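## Task

Take the cardboard box off the desk and set it on the counter, then release it. The robot must not topple or be left leaning, or the task fails.

## Robot and tools

ROBOT. TidyBot++: a mobile base 0.54 m long, 0.50 m wide and 0.38 m tall on four powered casters, carrying one seven-joint arm with a two-finger gripper. The shoulder sits 0.12 m ahead of the base centre and 0.68 m above the floor. Segments: upper arm 0.42 m, forearm 0.31 m, hand 0.31 m (wrist to hand point). Cameras: base_camera (on the base) and wrist_camera (looks along the hand). The arm begins folded, hand down, wrist up to 0.08 m beyond the base front. A downward-pointing hand reaches at most about 0.94 m high, and only near the base.

FRAMES. All positions in metres. Base frame: origin on the floor below the base centre, x forward, y left, z up. hand_pose is in this frame and marks the point between the finger pads; the hand's own z axis runs out along the fingers, and the fingers close along its y axis. Odometry frame = base frame at the scene start. base_odometry counts wheel turns only (slip looks like travel) and drifts a few cm over many moves; heading in rad, left positive, -3.142 to 3.142. base_tilt in degrees, positive when leaning forward or right.

move: one action plus cameras and blocking.
- base: object, any of translate_m (forward +), strafe_m (left +), each -2 to 2 m, and rotate_rad (counter-clockwise from above +), -6.3 to 6.3 rad. These are offsets from where the base currently is, along its axes at the start of the command, not poses.
- joints: object of absolute targets by name, radians: joint_1_rad (any angle; + is clockwise from above, opposite to heading), joint_2_rad -2.249 to 2.249 (shoulder; 0 upright, + leans forward), joint_3_rad (any angle), joint_4_rad -2.579 to 2.579 (elbow; 0 straight, with joint_3 at 3.14 negative bends forward), joint_5_rad (any angle), joint_6_rad -2.099 to 2.099 (wrist), joint_7_rad (any angle; hand down, + counter-clockwise from above; 1.57 opens fingers left/right), and gripper_pos 0 (open, gap about 85 mm) to 1 (closed; squeezes 100-150 N). Gap is roughly 85 x (1 - gripper_pos) mm. Any-angle joints go the short way; send under half a turn per step.
- target: one list of 7 numbers [x, y, z, qw, qx, qy, qz], an absolute hand pose in the base frame (metres, then unit quaternion). With target, joints may contain gripper_pos only.
- speeds: caps for this action only: translate_m / strafe_m 0.05-0.5 m/s (give only one when both move), rotate_rad 0.1-1.57 rad/s.
- cameras: list of base_camera, wrist_camera or all; omitted means all, [] means none.
- blocking: true/omitted waits until everything rests; false returns in about 0.5 s while motion continues.
Unknown keys make the call invalid; out-of-range values get it refused, and a refusal or an uncommanded stop cancels the rest of that reply's move, wait and finished_scene calls.

wait: seconds 0 to 10; returns state and images, early if all motion has settled. stop: brakes all running motions (each then reads stopped). zoom_image: camera plus region [x0, y0, x1, y1] in pixels, top-left origin, at most 504 x 504; base_camera images are 644x364, wrist_camera 644x476 (fisheye). finished_scene: scene = number of the current scene; ends it irreversibly, and the goal must hold without the robot.

RESULTS. move: done or the worst status. base_status, joint_status, hand_status: moving, done, off_target (rested short and may keep pushing), not_followed (a check withheld targets; messages joint command not followed, pose unreachable, cause:), contact_stop, time_out (base after 14 s, hand after up to 10 s on unreachable poses), stopped, torque_fault, limit_stop_at_motor_heat. hand_pose = measured hand; hand_target = where the joint targets would put it. joint_positions, motor_effort in % with peak in brackets, Motor temperatures per joint, on_its_own (uncommanded behaviour), pictures (image order), earlier move (state of a non-blocking move), scene_time. Warning lines: ARM HIT, MOTOR HOT (60 °C), OVER-TEMPERATURE FAULT (75 °C, arm sinks for 30-60 s).

PRACTICE. After a target, fix position by adding (wanted - hand_pose) to the last target xyz; to hold still, resend hand_target, not hand_pose. After joints, send last command + (wanted - read). Held loads make the arm sag; never command a joint to its current reading while loaded. When a held object lands, hand_pose stops falling and efforts shift only slightly. Poses low and close in front, pointing forward, often miss or hit the base; the elbow may swing. The arm does not avoid furniture and keeps pushing on contact. Something may occasionally nudge loose objects.

AVOID. Dropping, releasing moving objects, slams, hard hits or shoves, crushing an object that still rests on something, swinging loads fast. Driving or turning while the arm is caught above about 0.6 m, reaching far over nearby furniture, or sideways swings when stretched can tip the robot; retract the arm or back off to recover. Torque limits 104.5 N m (joints 1-4) and 51.3 N m (5-7) trigger a 10 s arm stop. Keep the arm from staying stretched or loaded too long to limit heat.

Each tool is called in YAML: its name, and indented under it one key for each argument.

## Session

move:

Scene clock: 0.00 s.
Motor temperatures (°C): [32 31 34 29 41 43 40]
base_odometry: x=+0.000 y=+0.000 heading=+0.000
base_tilt: forward=-0.3 right=+0.3
base_status: not commanded
joint_positions: joint_1_rad=-0.036 joint_2_rad=-0.383 joint_3_rad=+3.092 joint_4_rad=-2.531 joint_5_rad=+0.045 joint_6_rad=-0.841 joint_7_rad=+1.532 gripper_pos=+0.000
joint_status: not commanded
motor_effort: joint_1_rad=+0 joint_2_rad=+0 joint_3_rad=+0 joint_4_rad=+13 joint_5_rad=+0 joint_6_rad=+1 joint_7_rad=-1
hand_pose: x=+0.2727 y=+0.0018 z=+0.5931 quat_wxyz=(+0.022, +0.996, +0.036, +0.078) (m; base frame)
hand_target: x=+0.2725 y=+0.0017 z=+0.5929 quat_wxyz=(+0.023, +0.996, +0.036, +0.078) (m; base frame)
hand_status: not commanded
pictures: base_camera, wrist_camera

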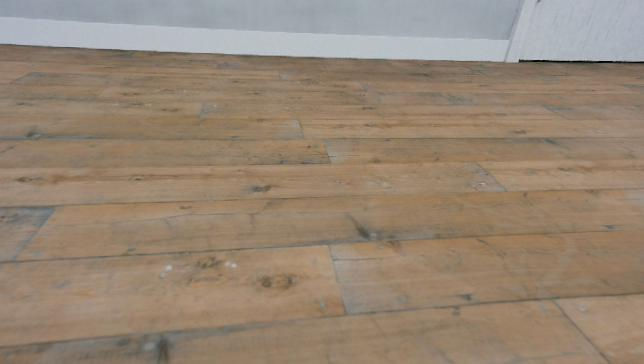

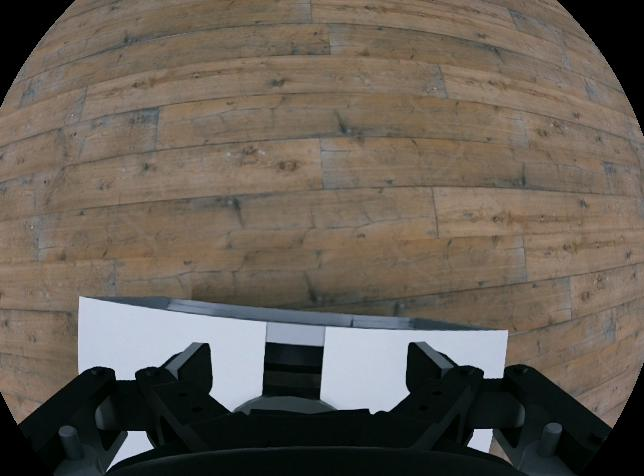

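move:
  joints: {"joint_6_rad": 0.45}
  cameras: ["all"]

Scene clock: 4.97 s.
Motor temperatures (°C): [32 31 34 29 41 43 40]
move: done
base_odometry: x=+0.000 y=+0.000 heading=+0.000
base_tilt: forward=-0.3 right=+0.3
base_status: not commanded
joint_positions: joint_1_rad=-0.036 joint_2_rad=-0.383 joint_3_rad=+3.092 joint_4_rad=-2.528 joint_5_rad=+0.045 joint_6_rad=+0.402 joint_7_rad=+1.532 gripper_pos=+0.000
joint_status: all done
motor_effort: joint_1_rad=+0(1) joint_2_rad=-5(5) joint_3_rad=+1(2) joint_4_rad=+18(18) joint_5_rad=+0(1) joint_6_rad=+8(9) joint_7_rad=+0(1)
hand_pose: x=+0.5297 y=+0.0435 z=+0.8476 quat_wxyz=(-0.025, +0.764, +0.044, +0.643) (m; base frame)
hand_target: x=+0.5311 y=+0.0445 z=+0.8603 quat_wxyz=(-0.027, +0.750, +0.044, +0.660) (m; base frame)
hand_status: not commanded
pictures: base_camera, wrist_camera

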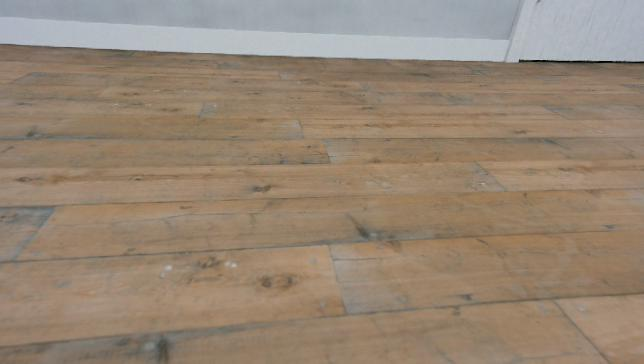

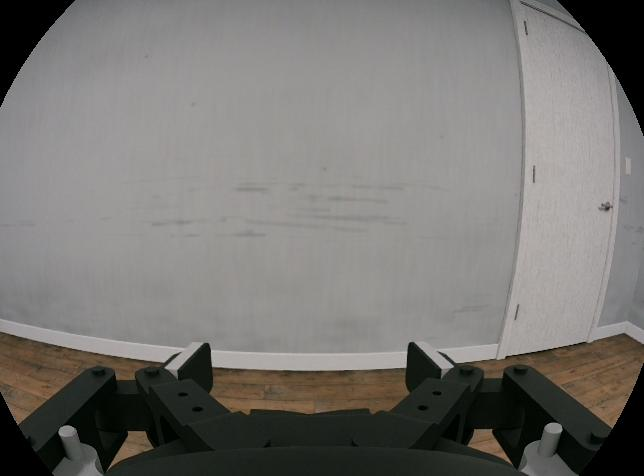

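move:
  joints: {"joint_1_rad": 1.5}
  cameras: ["wrist_camera"]

move:
  joints: {"joint_1_rad": 3.0}
  cameras: ["wrist_camera"]

move:
  joints: {"joint_1_rad": -1.57}
  cameras: ["wrist_camera"]

Scene clock: 11.57 s.
Motor temperatures (°C): [32 31 34 29 41 43 40]
move: done
base_odometry: x=+0.000 y=+0.000 heading=+0.000
base_tilt: forward=-0.3 right=+0.3
base_status: not commanded
joint_positions: joint_1_rad=+1.476 joint_2_rad=-0.383 joint_3_rad=+3.092 joint_4_rad=-2.528 joint_5_rad=+0.045 joint_6_rad=+0.403 joint_7_rad=+1.532 gripper_pos=+0.000
joint_status: all done
motor_effort: joint_1_rad=+0(1) joint_2_rad=-5(5) joint_3_rad=+1(2) joint_4_rad=+18(18) joint_5_rad=+0(1) joint_6_rad=+8(9) joint_7_rad=+0(1)
hand_pose: x=+0.1865 y=-0.4075 z=+0.8478 quat_wxyz=(+0.423, +0.586, -0.492, +0.485) (m; base frame)
hand_target: x=+0.1778 y=-0.4103 z=+0.8603 quat_wxyz=(+0.439, +0.570, -0.489, +0.493) (m; base frame)
hand_status: not commanded
pictures: wrist_camera

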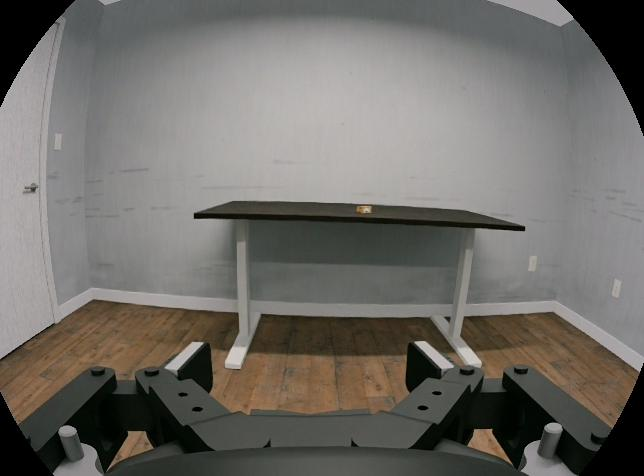

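Scene clock: 14.30 s.
Motor temperatures (°C): [32 31 34 29 41 43 40]
move: done
base_odometry: x=+0.000 y=+0.000 heading=+0.000
base_tilt: forward=-0.3 right=+0.2
base_status: not commanded
joint_positions: joint_1_rad=+2.976 joint_2_rad=-0.383 joint_3_rad=+3.092 joint_4_rad=-2.528 joint_5_rad=+0.045 joint_6_rad=+0.403 joint_7_rad=+1.532 gripper_pos=+0.000
joint_status: all done
motor_effort: joint_1_rad=+0(1) joint_2_rad=-5(5) joint_3_rad=+1(2) joint_4_rad=+18(18) joint_5_rad=+1(1) joint_6_rad=+8(9) joint_7_rad=+1(1)
hand_pose: x=-0.2827 y=-0.0962 z=+0.8478 quat_wxyz=(+0.640, +0.093, -0.760, +0.067) (m; base frame)
hand_target: x=-0.2861 y=-0.0877 z=+0.8603 quat_wxyz=(+0.657, +0.083, -0.746, +0.062) (m; base frame)
hand_status: not commanded
pictures: wrist_camera

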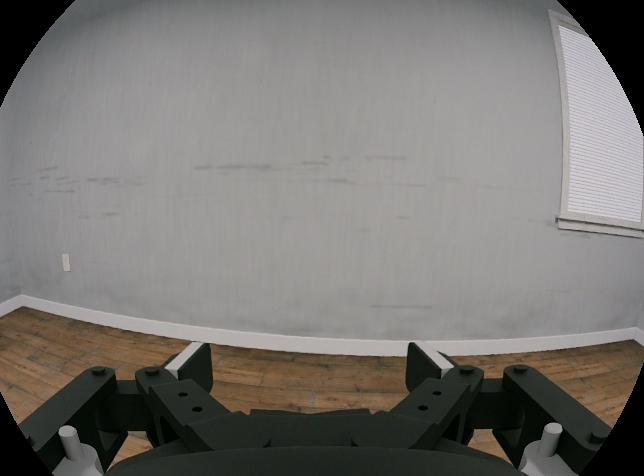

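Scene clock: 17.20 s.
Motor temperatures (°C): [32 31 34 29 41 43 40]
move: done
base_odometry: x=+0.000 y=+0.000 heading=+0.000
base_tilt: forward=-0.3 right=+0.3
base_status: not commanded
joint_positions: joint_1_rad=+4.689 joint_2_rad=-0.383 joint_3_rad=+3.092 joint_4_rad=-2.528 joint_5_rad=+0.045 joint_6_rad=+0.403 joint_7_rad=+1.532 gripper_pos=+0.000
joint_status: all done
motor_effort: joint_1_rad=+0(1) joint_2_rad=-4(5) joint_3_rad=+1(3) joint_4_rad=+18(18) joint_5_rad=-1(1) joint_6_rad=+8(9) joint_7_rad=+1(2)
hand_pose: x=+0.0808 y=+0.4113 z=+0.8479 quat_wxyz=(+0.470, -0.513, -0.568, -0.440) (m; base frame)
hand_target: x=+0.0897 y=+0.4134 z=+0.8603 quat_wxyz=(+0.477, -0.509, -0.552, -0.456) (m; base frame)
hand_status: not commanded
pictures: wrist_camera

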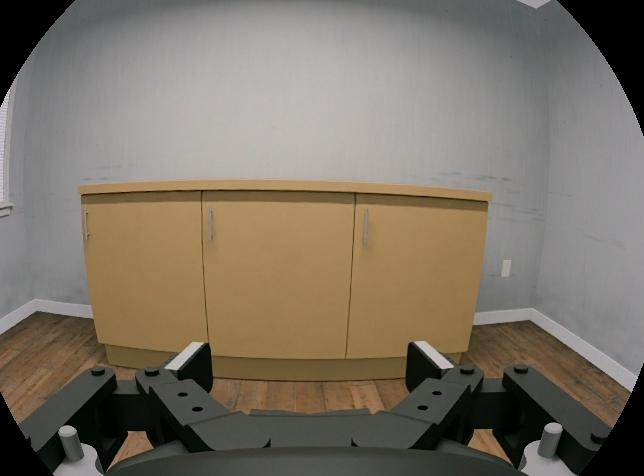

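move:
  base: {"rotate_rad": -1.57}
  joints: {"joint_1_rad": 0.0, "joint_3_rad": 3.14, "joint_5_rad": 0.0, "joint_7_rad": 1.57}
  cameras: ["all"]

zoom_image:
  camera: "wrist_camera"
  region: [200, 140, 440, 300]

Scene clock: 31.00 s.
Motor temperatures (°C): [32 31 34 29 41 43 40]
move: done
base_odometry: x=+0.000 y=+0.000 heading=-1.570
base_tilt: forward=-0.3 right=+0.2
base_status: done
joint_positions: joint_1_rad=+6.259 joint_2_rad=-0.383 joint_3_rad=+3.126 joint_4_rad=-2.528 joint_5_rad=+0.045 joint_6_rad=+0.404 joint_7_rad=+1.532 gripper_pos=+0.000
joint_status: all done
motor_effort: joint_1_rad=+0(2) joint_2_rad=-5(6) joint_3_rad=+1(3) joint_4_rad=+18(18) joint_5_rad=+0(2) joint_6_rad=+8(8) joint_7_rad=+0(1)
hand_pose: x=+0.5316 y=+0.0238 z=+0.8486 quat_wxyz=(+0.016, -0.764, -0.024, -0.644) (m; base frame)
hand_target: x=+0.5338 y=+0.0021 z=+0.8610 quat_wxyz=(+0.001, -0.751, +0.000, -0.661) (m; base frame)
hand_status: not commanded
pictures: base_camera, wrist_camera

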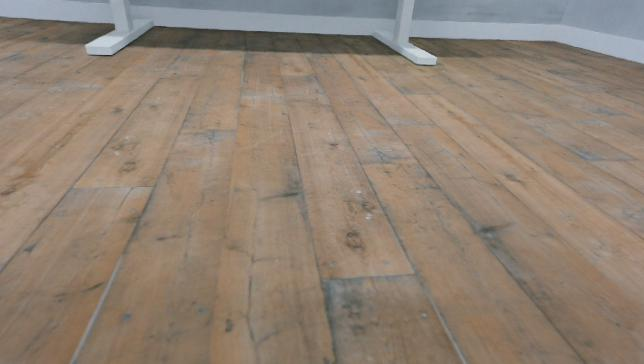

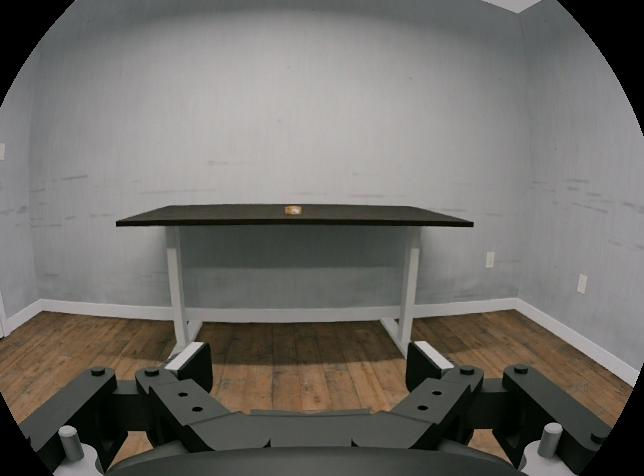

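Scaled by 2.100.

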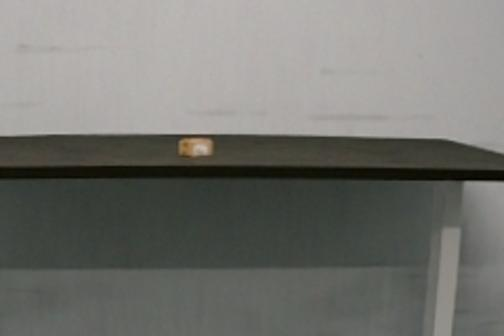

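move:
  base: {"translate_m": 0.7, "strafe_m": 0.2}
  cameras: ["all"]

zoom_image:
  camera: "wrist_camera"
  region: [200, 140, 440, 300]

Scene clock: 38.17 s.
Motor temperatures (°C): [32 31 34 29 41 43 40]
move: done
base_odometry: x=+0.201 y=-0.700 heading=-1.570
base_tilt: forward=-0.3 right=+0.3
base_status: done
joint_positions: joint_1_rad=+6.260 joint_2_rad=-0.384 joint_3_rad=+3.126 joint_4_rad=-2.528 joint_5_rad=+0.045 joint_6_rad=+0.405 joint_7_rad=+1.532 gripper_pos=+0.000
joint_status: not commanded
motor_effort: joint_1_rad=+0(1) joint_2_rad=-5(7) joint_3_rad=+1(2) joint_4_rad=+18(19) joint_5_rad=+1(1) joint_6_rad=+8(9) joint_7_rad=+0(2)
hand_pose: x=+0.5317 y=+0.0234 z=+0.8492 quat_wxyz=(+0.016, -0.764, -0.023, -0.645) (m; base frame)
hand_target: x=+0.5338 y=+0.0021 z=+0.8610 quat_wxyz=(+0.001, -0.751, +0.000, -0.661) (m; base frame)
hand_status: not commanded
pictures: base_camera, wrist_camera

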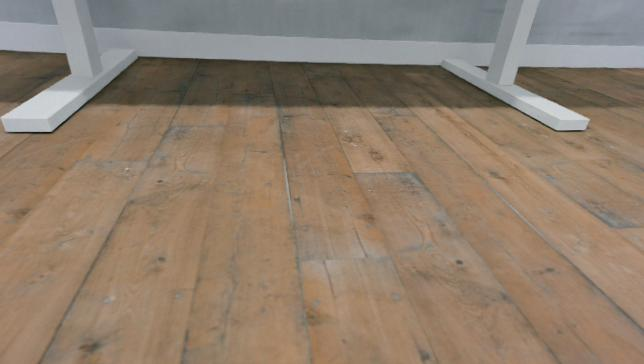

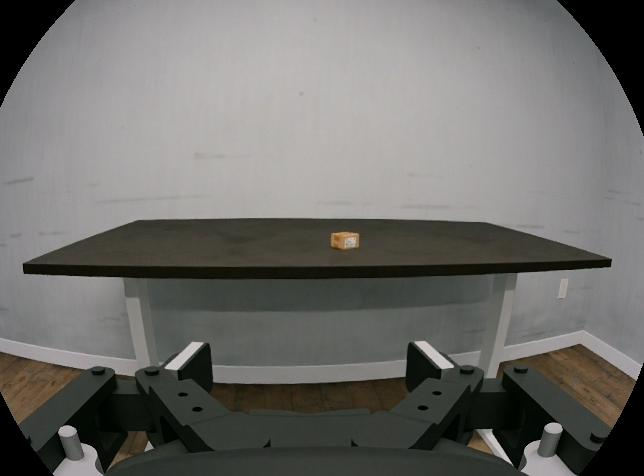

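Scaled by 2.100.

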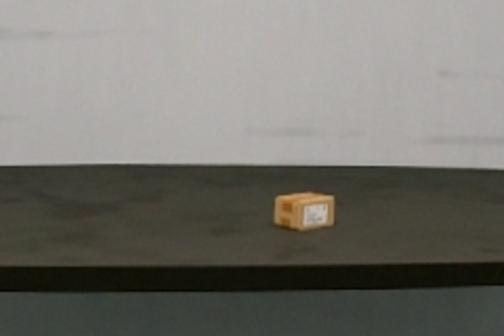

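move:
  target: [0.5, 0.0, 0.92, 0.0, 1.0, 0.0, 0.0]
  cameras: ["all"]

Scene clock: 58.63 s.
Motor temperatures (°C): [32 31 34 29 41 43 40]
move: done
base_odometry: x=+0.201 y=-0.700 heading=-1.570
base_tilt: forward=-0.3 right=+0.3
base_status: not commanded
joint_positions: joint_1_rad=+6.260 joint_2_rad=+0.211 joint_3_rad=+3.163 joint_4_rad=-0.880 joint_5_rad=+0.045 joint_6_rad=-1.994 joint_7_rad=+1.537 gripper_pos=+0.000
joint_status: not commanded
motor_effort: joint_1_rad=+0(1) joint_2_rad=-23(24) joint_3_rad=+0(2) joint_4_rad=+14(20) joint_5_rad=+0(1) joint_6_rad=+0(9) joint_7_rad=-1(1)
hand_pose: x=+0.5037 y=-0.0096 z=+0.9278 quat_wxyz=(-0.022, -0.999, +0.026, -0.029) (m; base frame)
hand_target: x=+0.5000 y=+0.0000 z=+0.9200 quat_wxyz=(+0.000, -1.000, +0.000, +0.000) (m; base frame)
hand_status: done (0.013 m and 5.1 deg from the pose sent, 0.081 m and 80.4 deg at the start)
pictures: base_camera, wrist_camera

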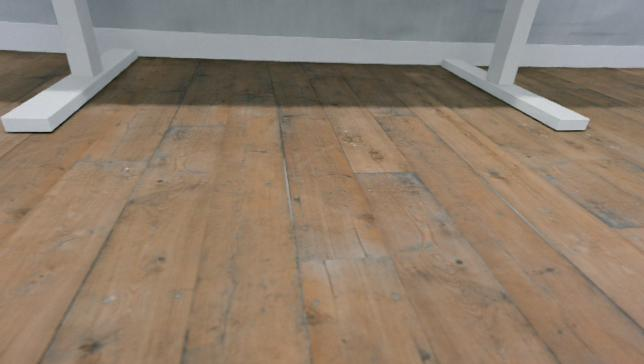

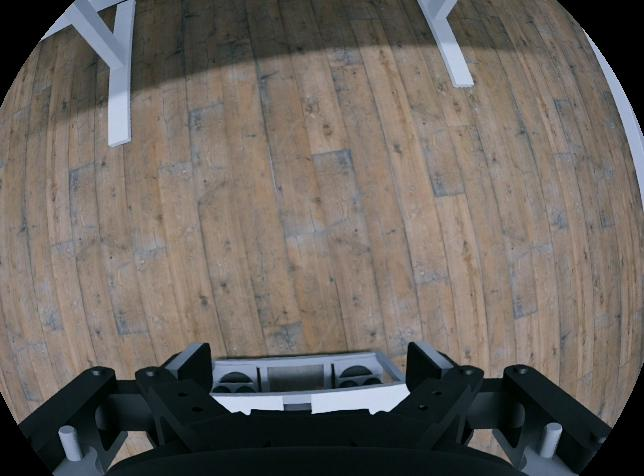

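move:
  base: {"translate_m": 0.4}
  speeds: {"translate_m": 0.3}
  cameras: ["all"]

Scene clock: 64.70 s.
Motor temperatures (°C): [32 31 34 29 41 43 40]
move: done
base_odometry: x=+0.201 y=-1.100 heading=-1.570
base_tilt: forward=-0.3 right=+0.2
base_status: done
joint_positions: joint_1_rad=+6.260 joint_2_rad=+0.226 joint_3_rad=+3.164 joint_4_rad=-0.879 joint_5_rad=+0.045 joint_6_rad=-2.001 joint_7_rad=+1.537 gripper_pos=+0.000
joint_status: not commanded
motor_effort: joint_1_rad=+0(2) joint_2_rad=-24(27) joint_3_rad=+0(2) joint_4_rad=+14(15) joint_5_rad=+1(2) joint_6_rad=+0(1) joint_7_rad=+2(2)
hand_pose: x=+0.5055 y=-0.0097 z=+0.9223 quat_wxyz=(-0.023, -0.999, +0.026, -0.018) (m; base frame)
hand_target: x=+0.5000 y=+0.0000 z=+0.9200 quat_wxyz=(+0.000, -1.000, +0.000, +0.000) (m; base frame)
hand_status: not commanded
pictures: base_camera, wrist_camera

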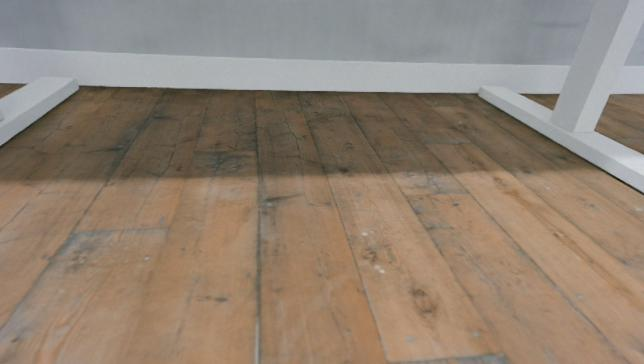

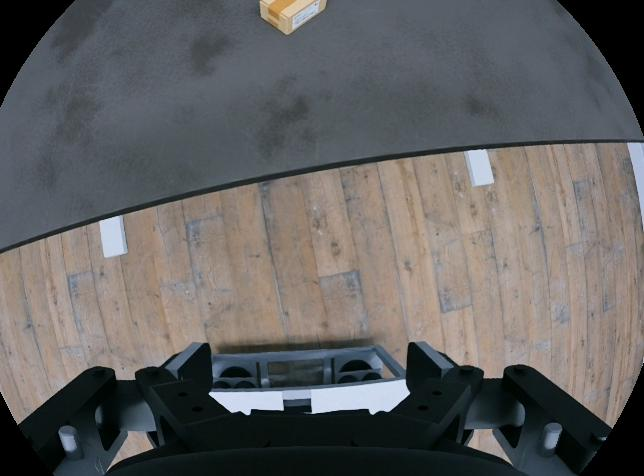

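move:
  base: {"translate_m": 0.24, "strafe_m": -0.06, "rotate_rad": 0.11}
  speeds: {"translate_m": 0.2}
  cameras: ["all"]

zoom_image:
  camera: "wrist_camera"
  region: [200, 80, 440, 260]

Scene clock: 78.17 s.
Motor temperatures (°C): [32 31 34 29 41 43 40]
move: done
base_odometry: x=+0.141 y=-1.340 heading=-1.459
base_tilt: forward=-0.2 right=+0.3
base_status: done
joint_positions: joint_1_rad=+6.258 joint_2_rad=+0.229 joint_3_rad=+3.171 joint_4_rad=-0.878 joint_5_rad=+0.044 joint_6_rad=-2.002 joint_7_rad=+1.538 gripper_pos=+0.000
joint_status: not commanded
motor_effort: joint_1_rad=+0(4) joint_2_rad=-24(27) joint_3_rad=+0(2) joint_4_rad=+14(15) joint_5_rad=+0(2) joint_6_rad=+0(1) joint_7_rad=+0(2)
hand_pose: x=+0.5056 y=-0.0107 z=+0.9214 quat_wxyz=(-0.023, -0.999, +0.028, -0.016) (m; base frame)
hand_target: x=+0.5000 y=+0.0000 z=+0.9200 quat_wxyz=(+0.000, -1.000, +0.000, +0.000) (m; base frame)
hand_status: not commanded
pictures: base_camera, wrist_camera

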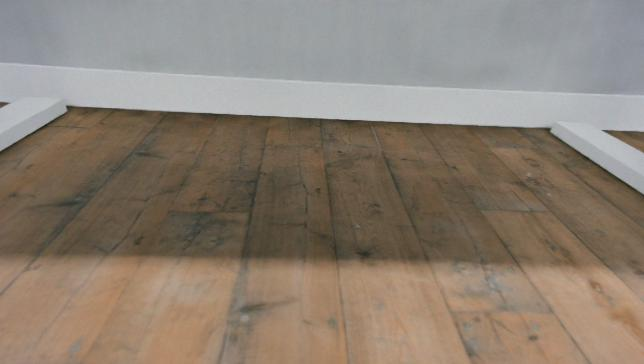

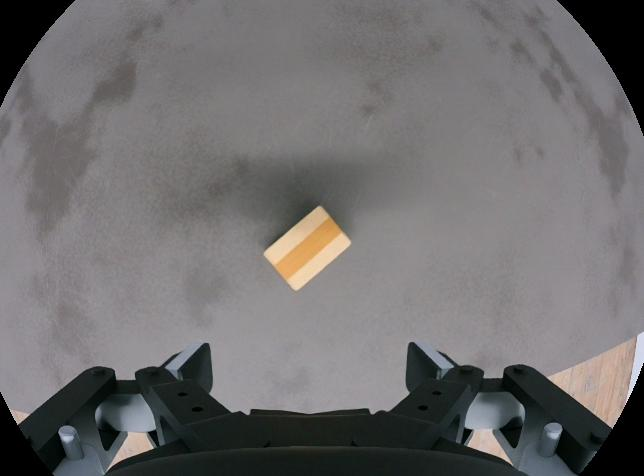

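Scaled by 2.100.

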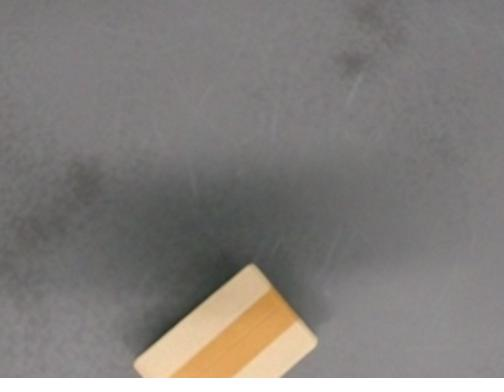

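move:
  target: [0.58, 0.003, 0.88, 0.0, 0.9056, -0.4242, 0.0]
  cameras: ["wrist_camera"]

Scene clock: 95.00 s.
Motor temperatures (°C): [32 31 34 30 41 42 40]
move: done
base_odometry: x=+0.141 y=-1.340 heading=-1.459
base_tilt: forward=-0.3 right=+0.3
base_status: not commanded
joint_positions: joint_1_rad=+6.222 joint_2_rad=+0.406 joint_3_rad=+3.302 joint_4_rad=-0.752 joint_5_rad=-0.008 joint_6_rad=-2.002 joint_7_rad=+0.787 gripper_pos=+0.000
joint_status: not commanded
motor_effort: joint_1_rad=+0(1) joint_2_rad=-31(34) joint_3_rad=+1(2) joint_4_rad=+14(15) joint_5_rad=+1(2) joint_6_rad=+0(1) joint_7_rad=+0(1)
hand_pose: x=+0.5679 y=-0.0219 z=+0.8838 quat_wxyz=(-0.029, -0.907, +0.420, -0.003) (m; base frame)
hand_target: x=+0.5800 y=+0.0030 z=+0.8800 quat_wxyz=(+0.000, -0.906, +0.424, +0.000) (m; base frame)
hand_status: done (0.028 m and 3.3 deg from the pose sent, 0.086 m and 47.1 deg at the start)
pictures: wrist_camera

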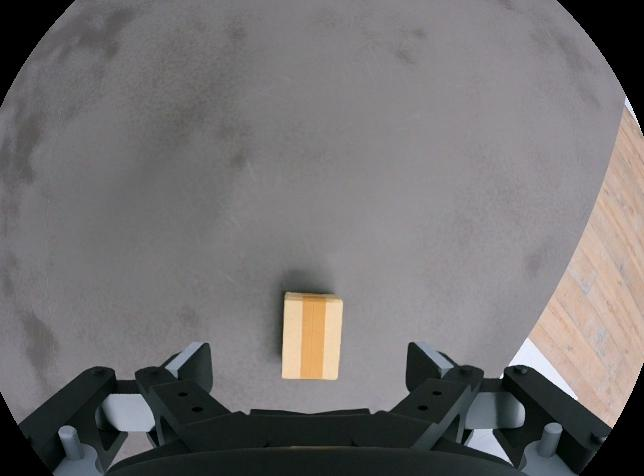

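zoom_image:
  camera: "wrist_camera"
  region: [240, 260, 400, 400]

Scaled by 3.150.

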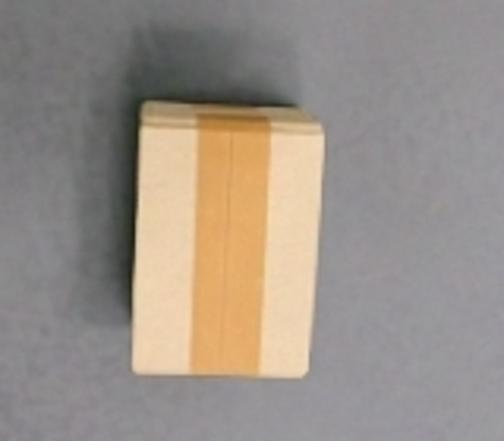

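move:
  target: [0.58, 0.003, 0.84, 0.0, 0.9056, -0.4242, 0.0]
  cameras: ["wrist_camera"]

zoom_image:
  camera: "wrist_camera"
  region: [200, 240, 420, 420]

Scene clock: 118.87 s.
Motor temperatures (°C): [32 31 34 30 41 42 40]
move: done
base_odometry: x=+0.141 y=-1.340 heading=-1.459
base_tilt: forward=-0.3 right=+0.3
base_status: not commanded
joint_positions: joint_1_rad=+6.207 joint_2_rad=+0.391 joint_3_rad=+3.302 joint_4_rad=-0.921 joint_5_rad=-0.009 joint_6_rad=-1.867 joint_7_rad=+0.785 gripper_pos=+0.000
joint_status: not commanded
motor_effort: joint_1_rad=+0(1) joint_2_rad=-31(32) joint_3_rad=+1(2) joint_4_rad=+15(16) joint_5_rad=+1(2) joint_6_rad=-1(1) joint_7_rad=+0(1)
hand_pose: x=+0.5721 y=-0.0188 z=+0.8411 quat_wxyz=(-0.030, -0.909, +0.415, +0.006) (m; base frame)
hand_target: x=+0.5800 y=+0.0030 z=+0.8400 quat_wxyz=(+0.000, -0.906, +0.424, +0.000) (m; base frame)
hand_status: done (0.023 m and 3.7 deg from the pose sent, 0.052 m and 3.3 deg at the start)
pictures: wrist_camera

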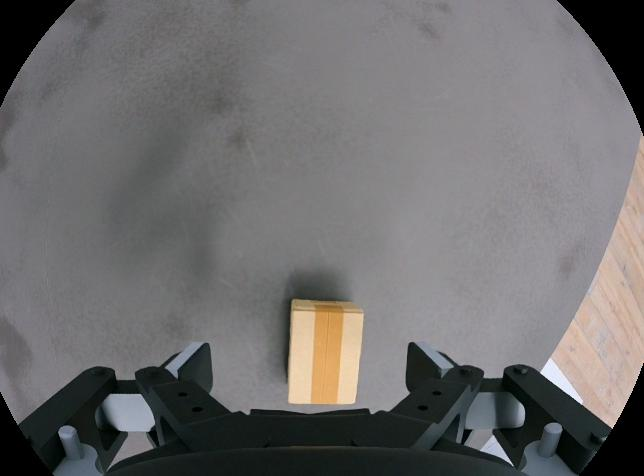

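Scaled by 2.291.

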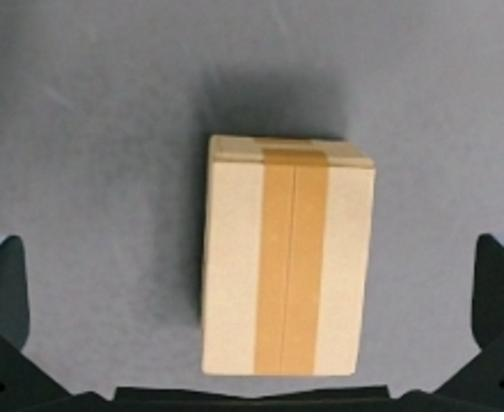

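move:
  target: [0.563, 0.004, 0.82, -0.03, 0.8928, -0.4515, 0.0057]
  cameras: ["wrist_camera"]

zoom_image:
  camera: "wrist_camera"
  region: [200, 240, 420, 420]

Scene clock: 149.17 s.
Motor temperatures (°C): [32 32 34 30 41 42 40]
move: done
base_odometry: x=+0.141 y=-1.340 heading=-1.459
base_tilt: forward=-0.3 right=+0.3
base_status: not commanded
joint_positions: joint_1_rad=+6.207 joint_2_rad=+0.301 joint_3_rad=+3.302 joint_4_rad=-1.114 joint_5_rad=-0.027 joint_6_rad=-1.727 joint_7_rad=+0.744 gripper_pos=+0.000
joint_status: not commanded
motor_effort: joint_1_rad=+0(1) joint_2_rad=-28(31) joint_3_rad=+0(2) joint_4_rad=+15(16) joint_5_rad=+1(1) joint_6_rad=+0(1) joint_7_rad=-1(1)
hand_pose: x=+0.5554 y=-0.0169 z=+0.8215 quat_wxyz=(-0.009, -0.901, +0.434, -0.005) (m; base frame)
hand_target: x=+0.5630 y=+0.0040 z=+0.8200 quat_wxyz=(+0.030, -0.892, +0.451, -0.006) (m; base frame)
hand_status: done (0.022 m and 5.0 deg from the pose sent, 0.032 m and 8.4 deg at the start)
pictures: wrist_camera

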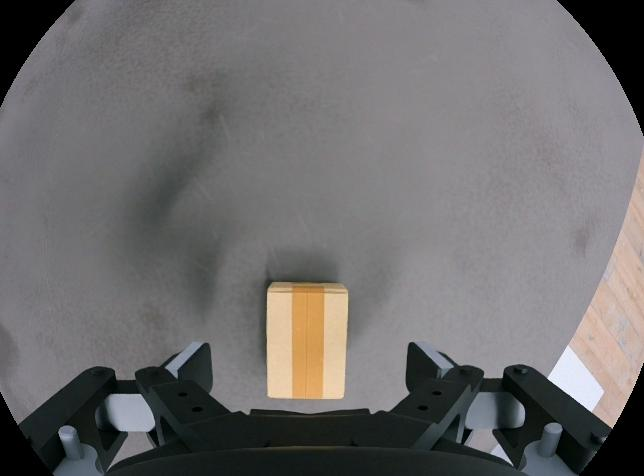

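Scaled by 2.291.

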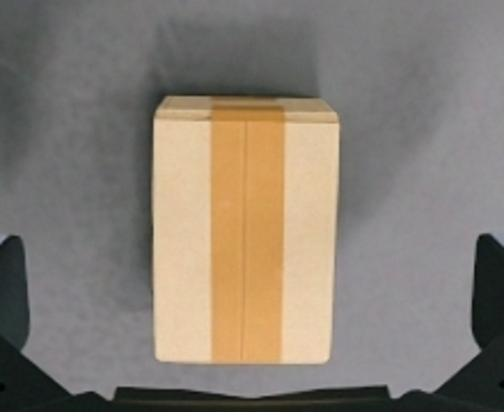

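move:
  target: [0.564, 0.005, 0.785, -0.03, 0.8928, -0.4515, 0.0057]
  cameras: ["wrist_camera"]

Scene clock: 158.03 s.
Motor temperatures (°C): [32 32 34 29 41 42 40]
move: done
base_odometry: x=+0.141 y=-1.340 heading=-1.459
base_tilt: forward=-0.3 right=+0.3
base_status: not commanded
joint_positions: joint_1_rad=+6.207 joint_2_rad=+0.295 joint_3_rad=+3.302 joint_4_rad=-1.237 joint_5_rad=-0.028 joint_6_rad=-1.614 joint_7_rad=+0.743 gripper_pos=+0.000
joint_status: not commanded
motor_effort: joint_1_rad=-1(1) joint_2_rad=-28(29) joint_3_rad=+1(2) joint_4_rad=+15(16) joint_5_rad=+0(1) joint_6_rad=+0(1) joint_7_rad=+1(1)
hand_pose: x=+0.5556 y=-0.0185 z=+0.7862 quat_wxyz=(-0.008, -0.900, +0.436, -0.004) (m; base frame)
hand_target: x=+0.5640 y=+0.0050 z=+0.7850 quat_wxyz=(+0.030, -0.892, +0.451, -0.006) (m; base frame)
hand_status: done (0.025 m and 4.8 deg from the pose sent, 0.043 m and 5.0 deg at the start)
pictures: wrist_camera

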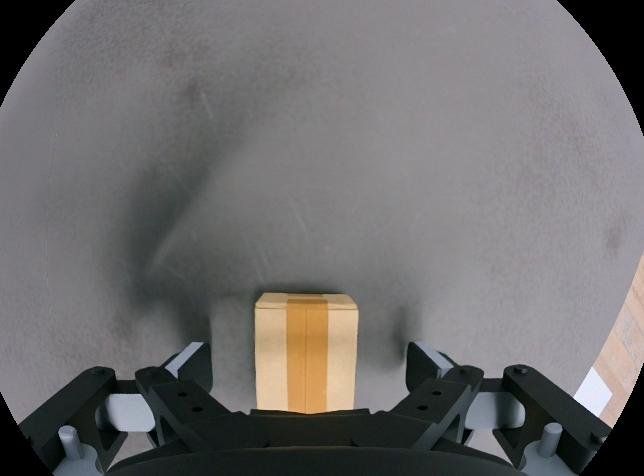

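move:
  target: [0.565, 0.006, 0.762, -0.03, 0.8928, -0.4515, 0.0057]
  cameras: ["wrist_camera"]

Scene clock: 161.43 s.
Motor temperatures (°C): [32 32 33 29 41 42 40]
move: done
base_odometry: x=+0.141 y=-1.340 heading=-1.459
base_tilt: forward=-0.2 right=+0.3
base_status: not commanded
joint_positions: joint_1_rad=+6.207 joint_2_rad=+0.280 joint_3_rad=+3.302 joint_4_rad=-1.291 joint_5_rad=-0.029 joint_6_rad=-1.543 joint_7_rad=+0.743 gripper_pos=+0.000
joint_status: not commanded
motor_effort: joint_1_rad=+0(1) joint_2_rad=-23(28) joint_3_rad=+0(2) joint_4_rad=+13(15) joint_5_rad=+1(1) joint_6_rad=+1(1) joint_7_rad=+0(1)
hand_pose: x=+0.5598 y=-0.0194 z=+0.7755 quat_wxyz=(-0.001, -0.899, +0.437, -0.017) (m; base frame)
hand_target: x=+0.5650 y=+0.0060 z=+0.7620 quat_wxyz=(+0.030, -0.892, +0.451, -0.006) (m; base frame)
hand_status: done (0.029 m and 4.2 deg from the pose sent, 0.036 m and 4.8 deg at the start)
pictures: wrist_camera

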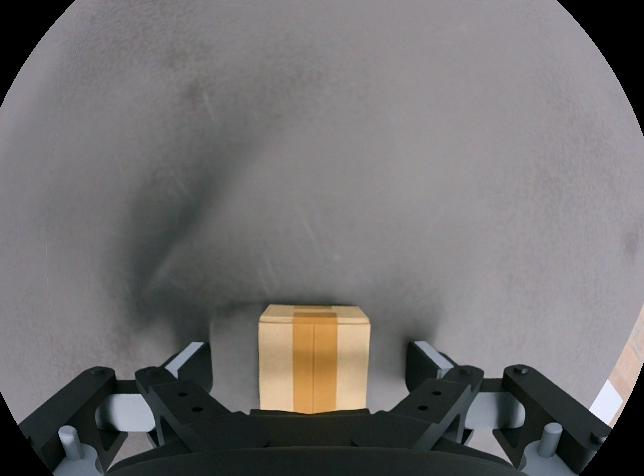

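move:
  target: [0.564, 0.005, 0.782, -0.03, 0.8928, -0.4515, 0.0057]
  cameras: ["wrist_camera"]

zoom_image:
  camera: "wrist_camera"
  region: [180, 260, 440, 440]

Scene clock: 170.77 s.
Motor temperatures (°C): [32 32 33 29 41 42 40]
move: done
base_odometry: x=+0.141 y=-1.340 heading=-1.459
base_tilt: forward=-0.3 right=+0.2
base_status: not commanded
joint_positions: joint_1_rad=+6.207 joint_2_rad=+0.280 joint_3_rad=+3.302 joint_4_rad=-1.271 joint_5_rad=-0.029 joint_6_rad=-1.548 joint_7_rad=+0.743 gripper_pos=+0.000
joint_status: not commanded
motor_effort: joint_1_rad=+0(1) joint_2_rad=-28(29) joint_3_rad=+1(1) joint_4_rad=+16(16) joint_5_rad=+1(1) joint_6_rad=+0(1) joint_7_rad=+0(1)
hand_pose: x=+0.5642 y=-0.0195 z=+0.7819 quat_wxyz=(+0.002, -0.899, +0.437, -0.024) (m; base frame)
hand_target: x=+0.5640 y=+0.0050 z=+0.7820 quat_wxyz=(+0.030, -0.892, +0.451, -0.006) (m; base frame)
hand_status: done (0.024 m and 4.3 deg from the pose sent, 0.026 m and 4.2 deg at the start)
pictures: wrist_camera

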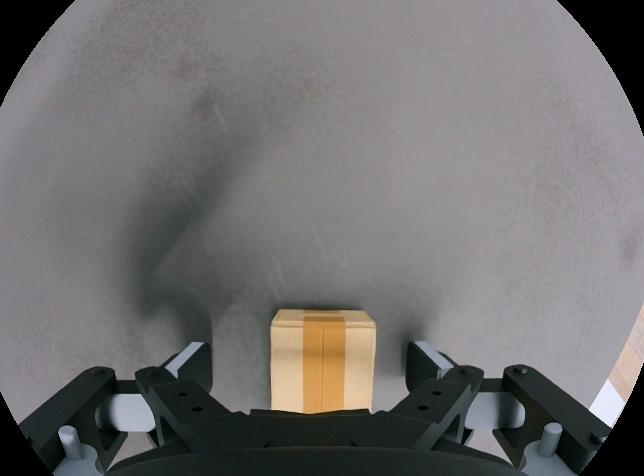

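Scaled by 1.938.

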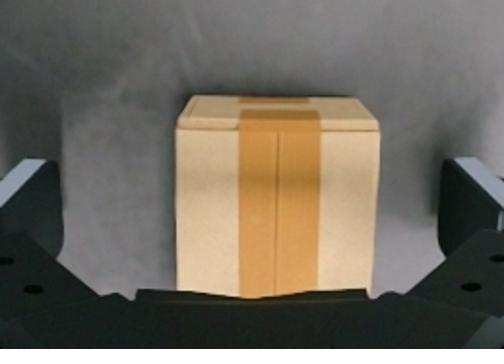

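move:
  target: [0.564, 0.004, 0.81, -0.03, 0.8928, -0.4515, 0.0057]
  cameras: []

move:
  target: [0.564, 0.005, 0.783, -0.03, 0.8928, -0.4515, 0.0057]
  cameras: ["wrist_camera"]

zoom_image:
  camera: "wrist_camera"
  region: [180, 260, 440, 440]

Scene clock: 177.33 s.
Motor temperatures (°C): [32 32 33 29 41 42 40]
move: done
base_odometry: x=+0.141 y=-1.340 heading=-1.459
base_tilt: forward=-0.3 right=+0.3
base_status: not commanded
joint_positions: joint_1_rad=+6.207 joint_2_rad=+0.280 joint_3_rad=+3.302 joint_4_rad=-1.176 joint_5_rad=-0.029 joint_6_rad=-1.614 joint_7_rad=+0.743 gripper_pos=+0.000
joint_status: not commanded
motor_effort: joint_1_rad=+0(1) joint_2_rad=-28(29) joint_3_rad=+1(1) joint_4_rad=+16(17) joint_5_rad=+1(1) joint_6_rad=+0(1) joint_7_rad=+0(1)
hand_pose: x=+0.5713 y=-0.0187 z=+0.8123 quat_wxyz=(+0.007, -0.900, +0.435, -0.038) (m; base frame)
hand_target: x=+0.5640 y=+0.0040 z=+0.8100 quat_wxyz=(+0.030, -0.892, +0.451, -0.006) (m; base frame)
hand_status: done (0.024 m and 5.0 deg from the pose sent, 0.037 m and 4.3 deg at the start)
pictures: none
No camera images: "cameras" was empty.

Scene clock: 178.23 s.
Motor temperatures (°C): [32 32 33 29 41 42 40]
move: done
base_odometry: x=+0.141 y=-1.340 heading=-1.459
base_tilt: forward=-0.2 right=+0.3
base_status: not commanded
joint_positions: joint_1_rad=+6.207 joint_2_rad=+0.280 joint_3_rad=+3.302 joint_4_rad=-1.246 joint_5_rad=-0.029 joint_6_rad=-1.591 joint_7_rad=+0.743 gripper_pos=+0.000
joint_status: not commanded
motor_effort: joint_1_rad=+0(1) joint_2_rad=-27(29) joint_3_rad=+1(2) joint_4_rad=+16(17) joint_5_rad=+1(1) joint_6_rad=+0(1) joint_7_rad=+0(1)
hand_pose: x=+0.5582 y=-0.0187 z=+0.7893 quat_wxyz=(-0.002, -0.900, +0.436, -0.015) (m; base frame)
hand_target: x=+0.5640 y=+0.0050 z=+0.7830 quat_wxyz=(+0.030, -0.892, +0.451, -0.006) (m; base frame)
hand_status: done (0.025 m and 4.3 deg from the pose sent, 0.038 m and 5.0 deg at the start)
pictures: wrist_camera

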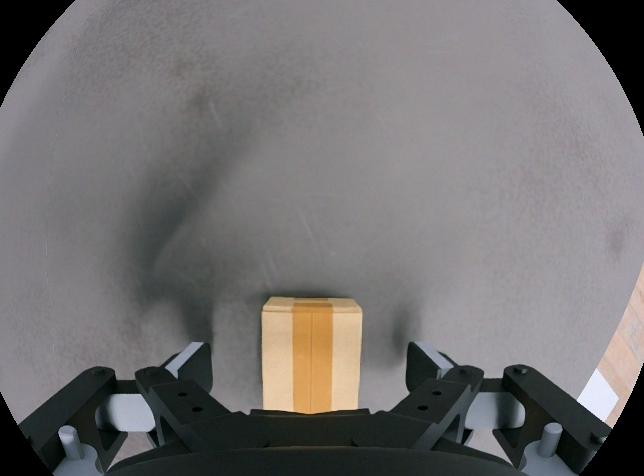

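Scaled by 1.938.

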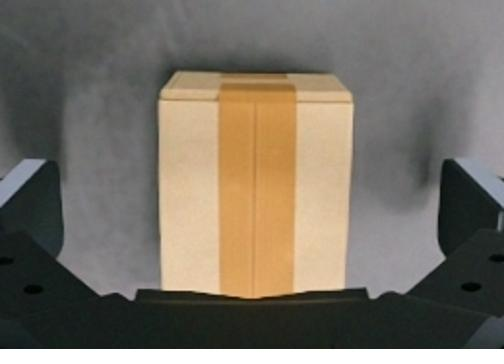

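move:
  target: [0.564, 0.005, 0.774, -0.03, 0.8928, -0.4515, 0.0057]
  cameras: ["wrist_camera"]

Scene clock: 191.73 s.
Motor temperatures (°C): [32 32 33 29 41 42 40]
move: done
base_odometry: x=+0.141 y=-1.340 heading=-1.459
base_tilt: forward=-0.3 right=+0.2
base_status: not commanded
joint_positions: joint_1_rad=+6.207 joint_2_rad=+0.280 joint_3_rad=+3.302 joint_4_rad=-1.274 joint_5_rad=-0.029 joint_6_rad=-1.569 joint_7_rad=+0.743 gripper_pos=+0.000
joint_status: not commanded
motor_effort: joint_1_rad=+0(1) joint_2_rad=-28(29) joint_3_rad=+1(2) joint_4_rad=+16(16) joint_5_rad=+1(1) joint_6_rad=+0(1) joint_7_rad=+0(1)
hand_pose: x=+0.5566 y=-0.0189 z=+0.7806 quat_wxyz=(-0.003, -0.899, +0.437, -0.013) (m; base frame)
hand_target: x=+0.5640 y=+0.0050 z=+0.7740 quat_wxyz=(+0.030, -0.892, +0.451, -0.006) (m; base frame)
hand_status: done (0.026 m and 4.3 deg from the pose sent, 0.029 m and 4.3 deg at the start)
pictures: wrist_camera

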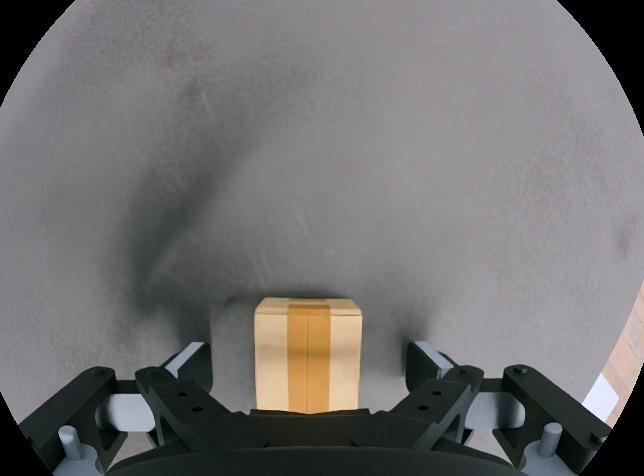

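move:
  target: [0.564, 0.005, 0.792, -0.03, 0.8928, -0.4515, 0.0057]
  cameras: ["wrist_camera"]

Scene clock: 198.70 s.
Motor temperatures (°C): [32 32 33 29 41 42 40]
move: done
base_odometry: x=+0.141 y=-1.340 heading=-1.459
base_tilt: forward=-0.3 right=+0.3
base_status: not commanded
joint_positions: joint_1_rad=+6.207 joint_2_rad=+0.280 joint_3_rad=+3.302 joint_4_rad=-1.235 joint_5_rad=-0.029 joint_6_rad=-1.579 joint_7_rad=+0.743 gripper_pos=+0.000
joint_status: not commanded
motor_effort: joint_1_rad=+0(1) joint_2_rad=-28(29) joint_3_rad=+1(1) joint_4_rad=+16(17) joint_5_rad=+1(1) joint_6_rad=+1(1) joint_7_rad=+0(1)
hand_pose: x=+0.5655 y=-0.0190 z=+0.7933 quat_wxyz=(+0.003, -0.899, +0.436, -0.027) (m; base frame)
hand_target: x=+0.5640 y=+0.0050 z=+0.7920 quat_wxyz=(+0.030, -0.892, +0.451, -0.006) (m; base frame)
hand_status: done (0.024 m and 4.4 deg from the pose sent, 0.028 m and 4.3 deg at the start)
pictures: wrist_camera

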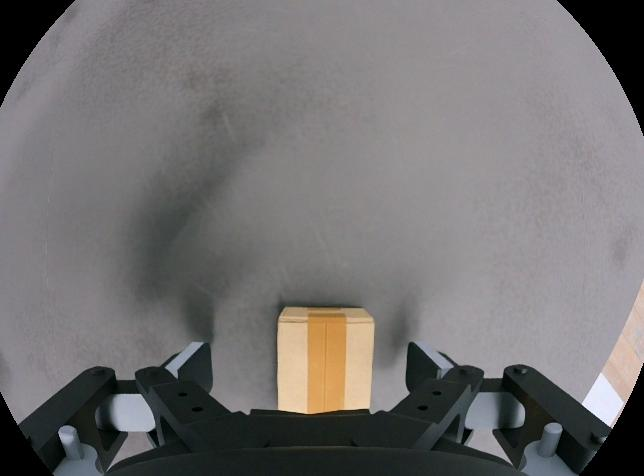

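move:
  target: [0.563, 0.004, 0.84, -0.03, 0.8928, -0.4515, 0.0057]
  cameras: []

move:
  target: [0.564, 0.005, 0.789, -0.03, 0.8928, -0.4515, 0.0057]
  cameras: ["wrist_camera"]

Scene clock: 205.27 s.
Motor temperatures (°C): [32 32 33 30 41 42 40]
move: done
base_odometry: x=+0.141 y=-1.340 heading=-1.459
base_tilt: forward=-0.3 right=+0.3
base_status: not commanded
joint_positions: joint_1_rad=+6.207 joint_2_rad=+0.280 joint_3_rad=+3.302 joint_4_rad=-1.067 joint_5_rad=-0.031 joint_6_rad=-1.712 joint_7_rad=+0.740 gripper_pos=+0.000
joint_status: not commanded
motor_effort: joint_1_rad=+0(1) joint_2_rad=-28(29) joint_3_rad=+1(2) joint_4_rad=+16(17) joint_5_rad=+1(1) joint_6_rad=+0(1) joint_7_rad=+0(1)
hand_pose: x=+0.5688 y=-0.0166 z=+0.8462 quat_wxyz=(+0.009, -0.899, +0.435, -0.042) (m; base frame)
hand_target: x=+0.5630 y=+0.0040 z=+0.8400 quat_wxyz=(+0.030, -0.892, +0.451, -0.006) (m; base frame)
hand_status: done (0.022 m and 5.2 deg from the pose sent, 0.052 m and 4.4 deg at the start)
pictures: none
No camera images: "cameras" was empty.

Scene clock: 206.40 s.
Motor temperatures (°C): [32 32 33 30 41 42 40]
move: done
base_odometry: x=+0.141 y=-1.340 heading=-1.459
base_tilt: forward=-0.3 right=+0.3
base_status: not commanded
joint_positions: joint_1_rad=+6.207 joint_2_rad=+0.280 joint_3_rad=+3.302 joint_4_rad=-1.223 joint_5_rad=-0.031 joint_6_rad=-1.623 joint_7_rad=+0.740 gripper_pos=+0.000
joint_status: not commanded
motor_effort: joint_1_rad=+0(1) joint_2_rad=-27(29) joint_3_rad=+1(2) joint_4_rad=+16(16) joint_5_rad=+1(1) joint_6_rad=+0(1) joint_7_rad=+1(1)
hand_pose: x=+0.5551 y=-0.0176 z=+0.7967 quat_wxyz=(-0.003, -0.899, +0.438, -0.011) (m; base frame)
hand_target: x=+0.5640 y=+0.0050 z=+0.7890 quat_wxyz=(+0.030, -0.892, +0.451, -0.006) (m; base frame)
hand_status: done (0.026 m and 4.2 deg from the pose sent, 0.061 m and 5.2 deg at the start)
pictures: wrist_camera

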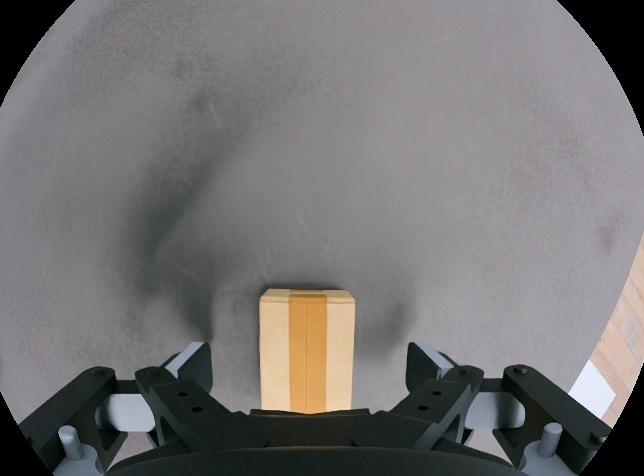

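move:
  target: [0.564, 0.005, 0.784, -0.03, 0.8928, -0.4515, 0.0057]
  cameras: []

move:
  joints: {"gripper_pos": 0.4}
  cameras: ["wrist_camera"]

Scene clock: 209.23 s.
Motor temperatures (°C): [32 32 33 30 41 42 40]
move: done
base_odometry: x=+0.141 y=-1.340 heading=-1.459
base_tilt: forward=-0.3 right=+0.3
base_status: not commanded
joint_positions: joint_1_rad=+6.207 joint_2_rad=+0.280 joint_3_rad=+3.302 joint_4_rad=-1.240 joint_5_rad=-0.031 joint_6_rad=-1.605 joint_7_rad=+0.740 gripper_pos=+0.000
joint_status: not commanded
motor_effort: joint_1_rad=+0(1) joint_2_rad=-27(29) joint_3_rad=+1(1) joint_4_rad=+16(16) joint_5_rad=+0(1) joint_6_rad=+0(1) joint_7_rad=+0(1)
hand_pose: x=+0.5556 y=-0.0179 z=+0.7913 quat_wxyz=(-0.003, -0.899, +0.438, -0.011) (m; base frame)
hand_target: x=+0.5640 y=+0.0050 z=+0.7840 quat_wxyz=(+0.030, -0.892, +0.451, -0.006) (m; base frame)
hand_status: done (0.025 m and 4.2 deg from the pose sent, 0.027 m and 4.2 deg at the start)
pictures: none
No camera images: "cameras" was empty.

Scene clock: 210.00 s.
Motor temperatures (°C): [32 32 33 30 41 42 40]
move: done
base_odometry: x=+0.141 y=-1.340 heading=-1.459
base_tilt: forward=-0.2 right=+0.2
base_status: not commanded
joint_positions: joint_1_rad=+6.207 joint_2_rad=+0.280 joint_3_rad=+3.302 joint_4_rad=-1.240 joint_5_rad=-0.031 joint_6_rad=-1.605 joint_7_rad=+0.740 gripper_pos=+0.400
joint_status: all done
motor_effort: joint_1_rad=+0(1) joint_2_rad=-27(28) joint_3_rad=+0(2) joint_4_rad=+16(16) joint_5_rad=+0(1) joint_6_rad=+0(1) joint_7_rad=+0(1)
hand_pose: x=+0.5557 y=-0.0179 z=+0.7913 quat_wxyz=(-0.003, -0.899, +0.438, -0.011) (m; base frame)
hand_target: x=+0.5640 y=+0.0050 z=+0.7840 quat_wxyz=(+0.030, -0.892, +0.451, -0.006) (m; base frame)
hand_status: not commanded
pictures: wrist_camera

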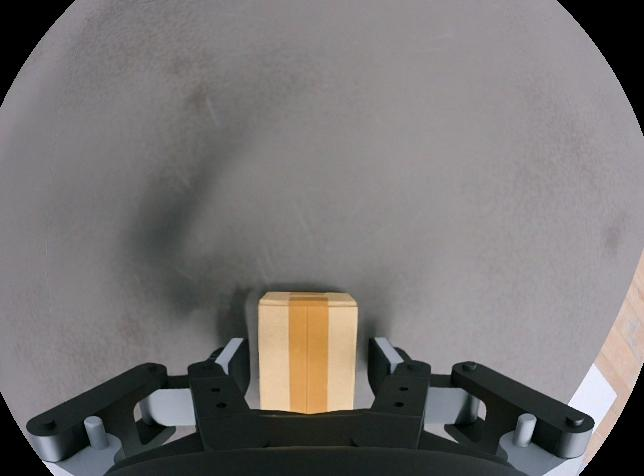

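move:
  joints: {"gripper_pos": 0.52}
  cameras: ["wrist_camera"]

zoom_image:
  camera: "wrist_camera"
  region: [180, 260, 440, 440]

Scene clock: 212.67 s.
Motor temperatures (°C): [32 32 33 30 41 42 40]
move: done
base_odometry: x=+0.141 y=-1.340 heading=-1.459
base_tilt: forward=-0.3 right=+0.3
base_status: not commanded
joint_positions: joint_1_rad=+6.207 joint_2_rad=+0.280 joint_3_rad=+3.302 joint_4_rad=-1.240 joint_5_rad=-0.031 joint_6_rad=-1.605 joint_7_rad=+0.740 gripper_pos=+0.520
joint_status: all done
motor_effort: joint_1_rad=+0(0) joint_2_rad=-27(28) joint_3_rad=+1(2) joint_4_rad=+16(16) joint_5_rad=+0(1) joint_6_rad=+0(0) joint_7_rad=+1(1)
hand_pose: x=+0.5557 y=-0.0179 z=+0.7913 quat_wxyz=(-0.003, -0.899, +0.438, -0.011) (m; base frame)
hand_target: x=+0.5640 y=+0.0050 z=+0.7840 quat_wxyz=(+0.030, -0.892, +0.451, -0.006) (m; base frame)
hand_status: not commanded
pictures: wrist_camera

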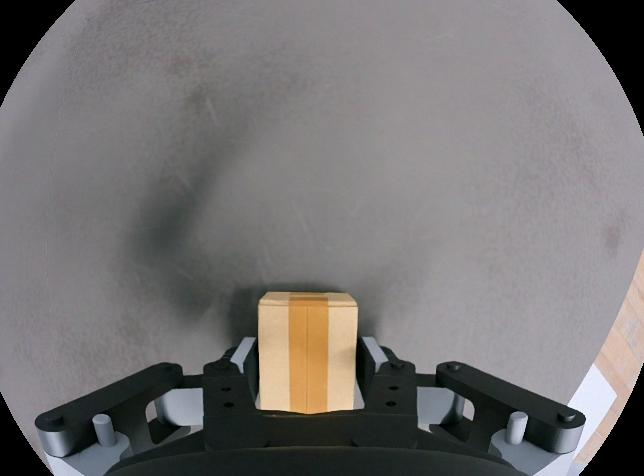

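Scaled by 1.938.

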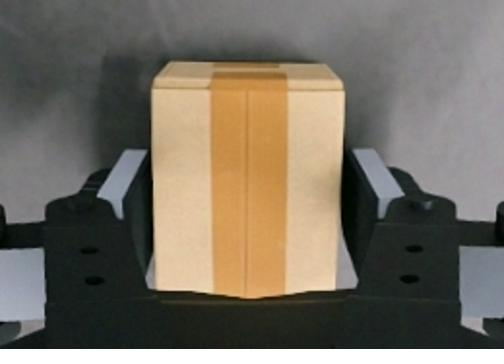

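move:
  joints: {"gripper_pos": 0.6}
  cameras: ["wrist_camera"]

zoom_image:
  camera: "wrist_camera"
  region: [180, 260, 440, 440]

Scene clock: 215.33 s.
Motor temperatures (°C): [32 32 33 30 41 42 40]
move: done
base_odometry: x=+0.141 y=-1.340 heading=-1.459
base_tilt: forward=-0.3 right=+0.3
base_status: not commanded
joint_positions: joint_1_rad=+6.207 joint_2_rad=+0.280 joint_3_rad=+3.302 joint_4_rad=-1.240 joint_5_rad=-0.031 joint_6_rad=-1.605 joint_7_rad=+0.740 gripper_pos=+0.596
joint_status: all done
motor_effort: joint_1_rad=+0(0) joint_2_rad=-27(28) joint_3_rad=+0(1) joint_4_rad=+15(16) joint_5_rad=+1(1) joint_6_rad=+0(1) joint_7_rad=+0(1)
hand_pose: x=+0.5557 y=-0.0179 z=+0.7913 quat_wxyz=(-0.003, -0.899, +0.438, -0.011) (m; base frame)
hand_target: x=+0.5640 y=+0.0050 z=+0.7840 quat_wxyz=(+0.030, -0.892, +0.451, -0.006) (m; base frame)
hand_status: not commanded
pictures: wrist_camera

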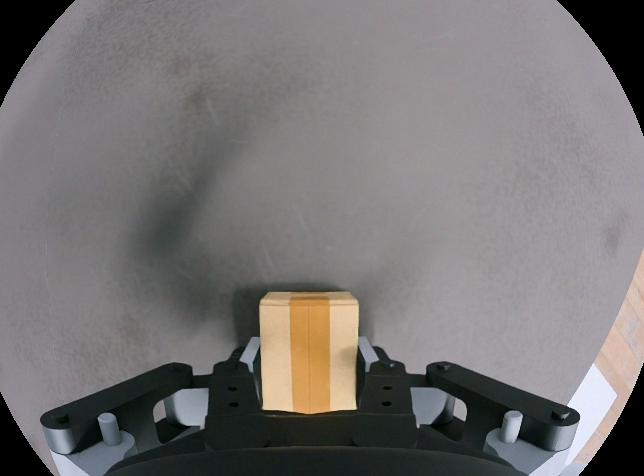

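Scaled by 1.938.

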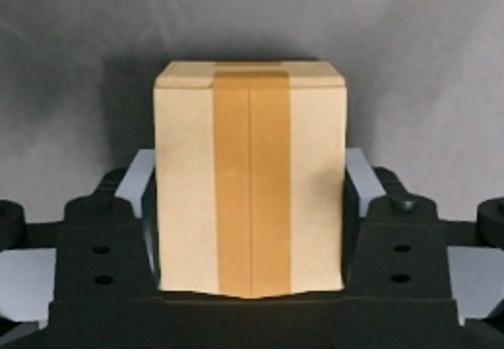

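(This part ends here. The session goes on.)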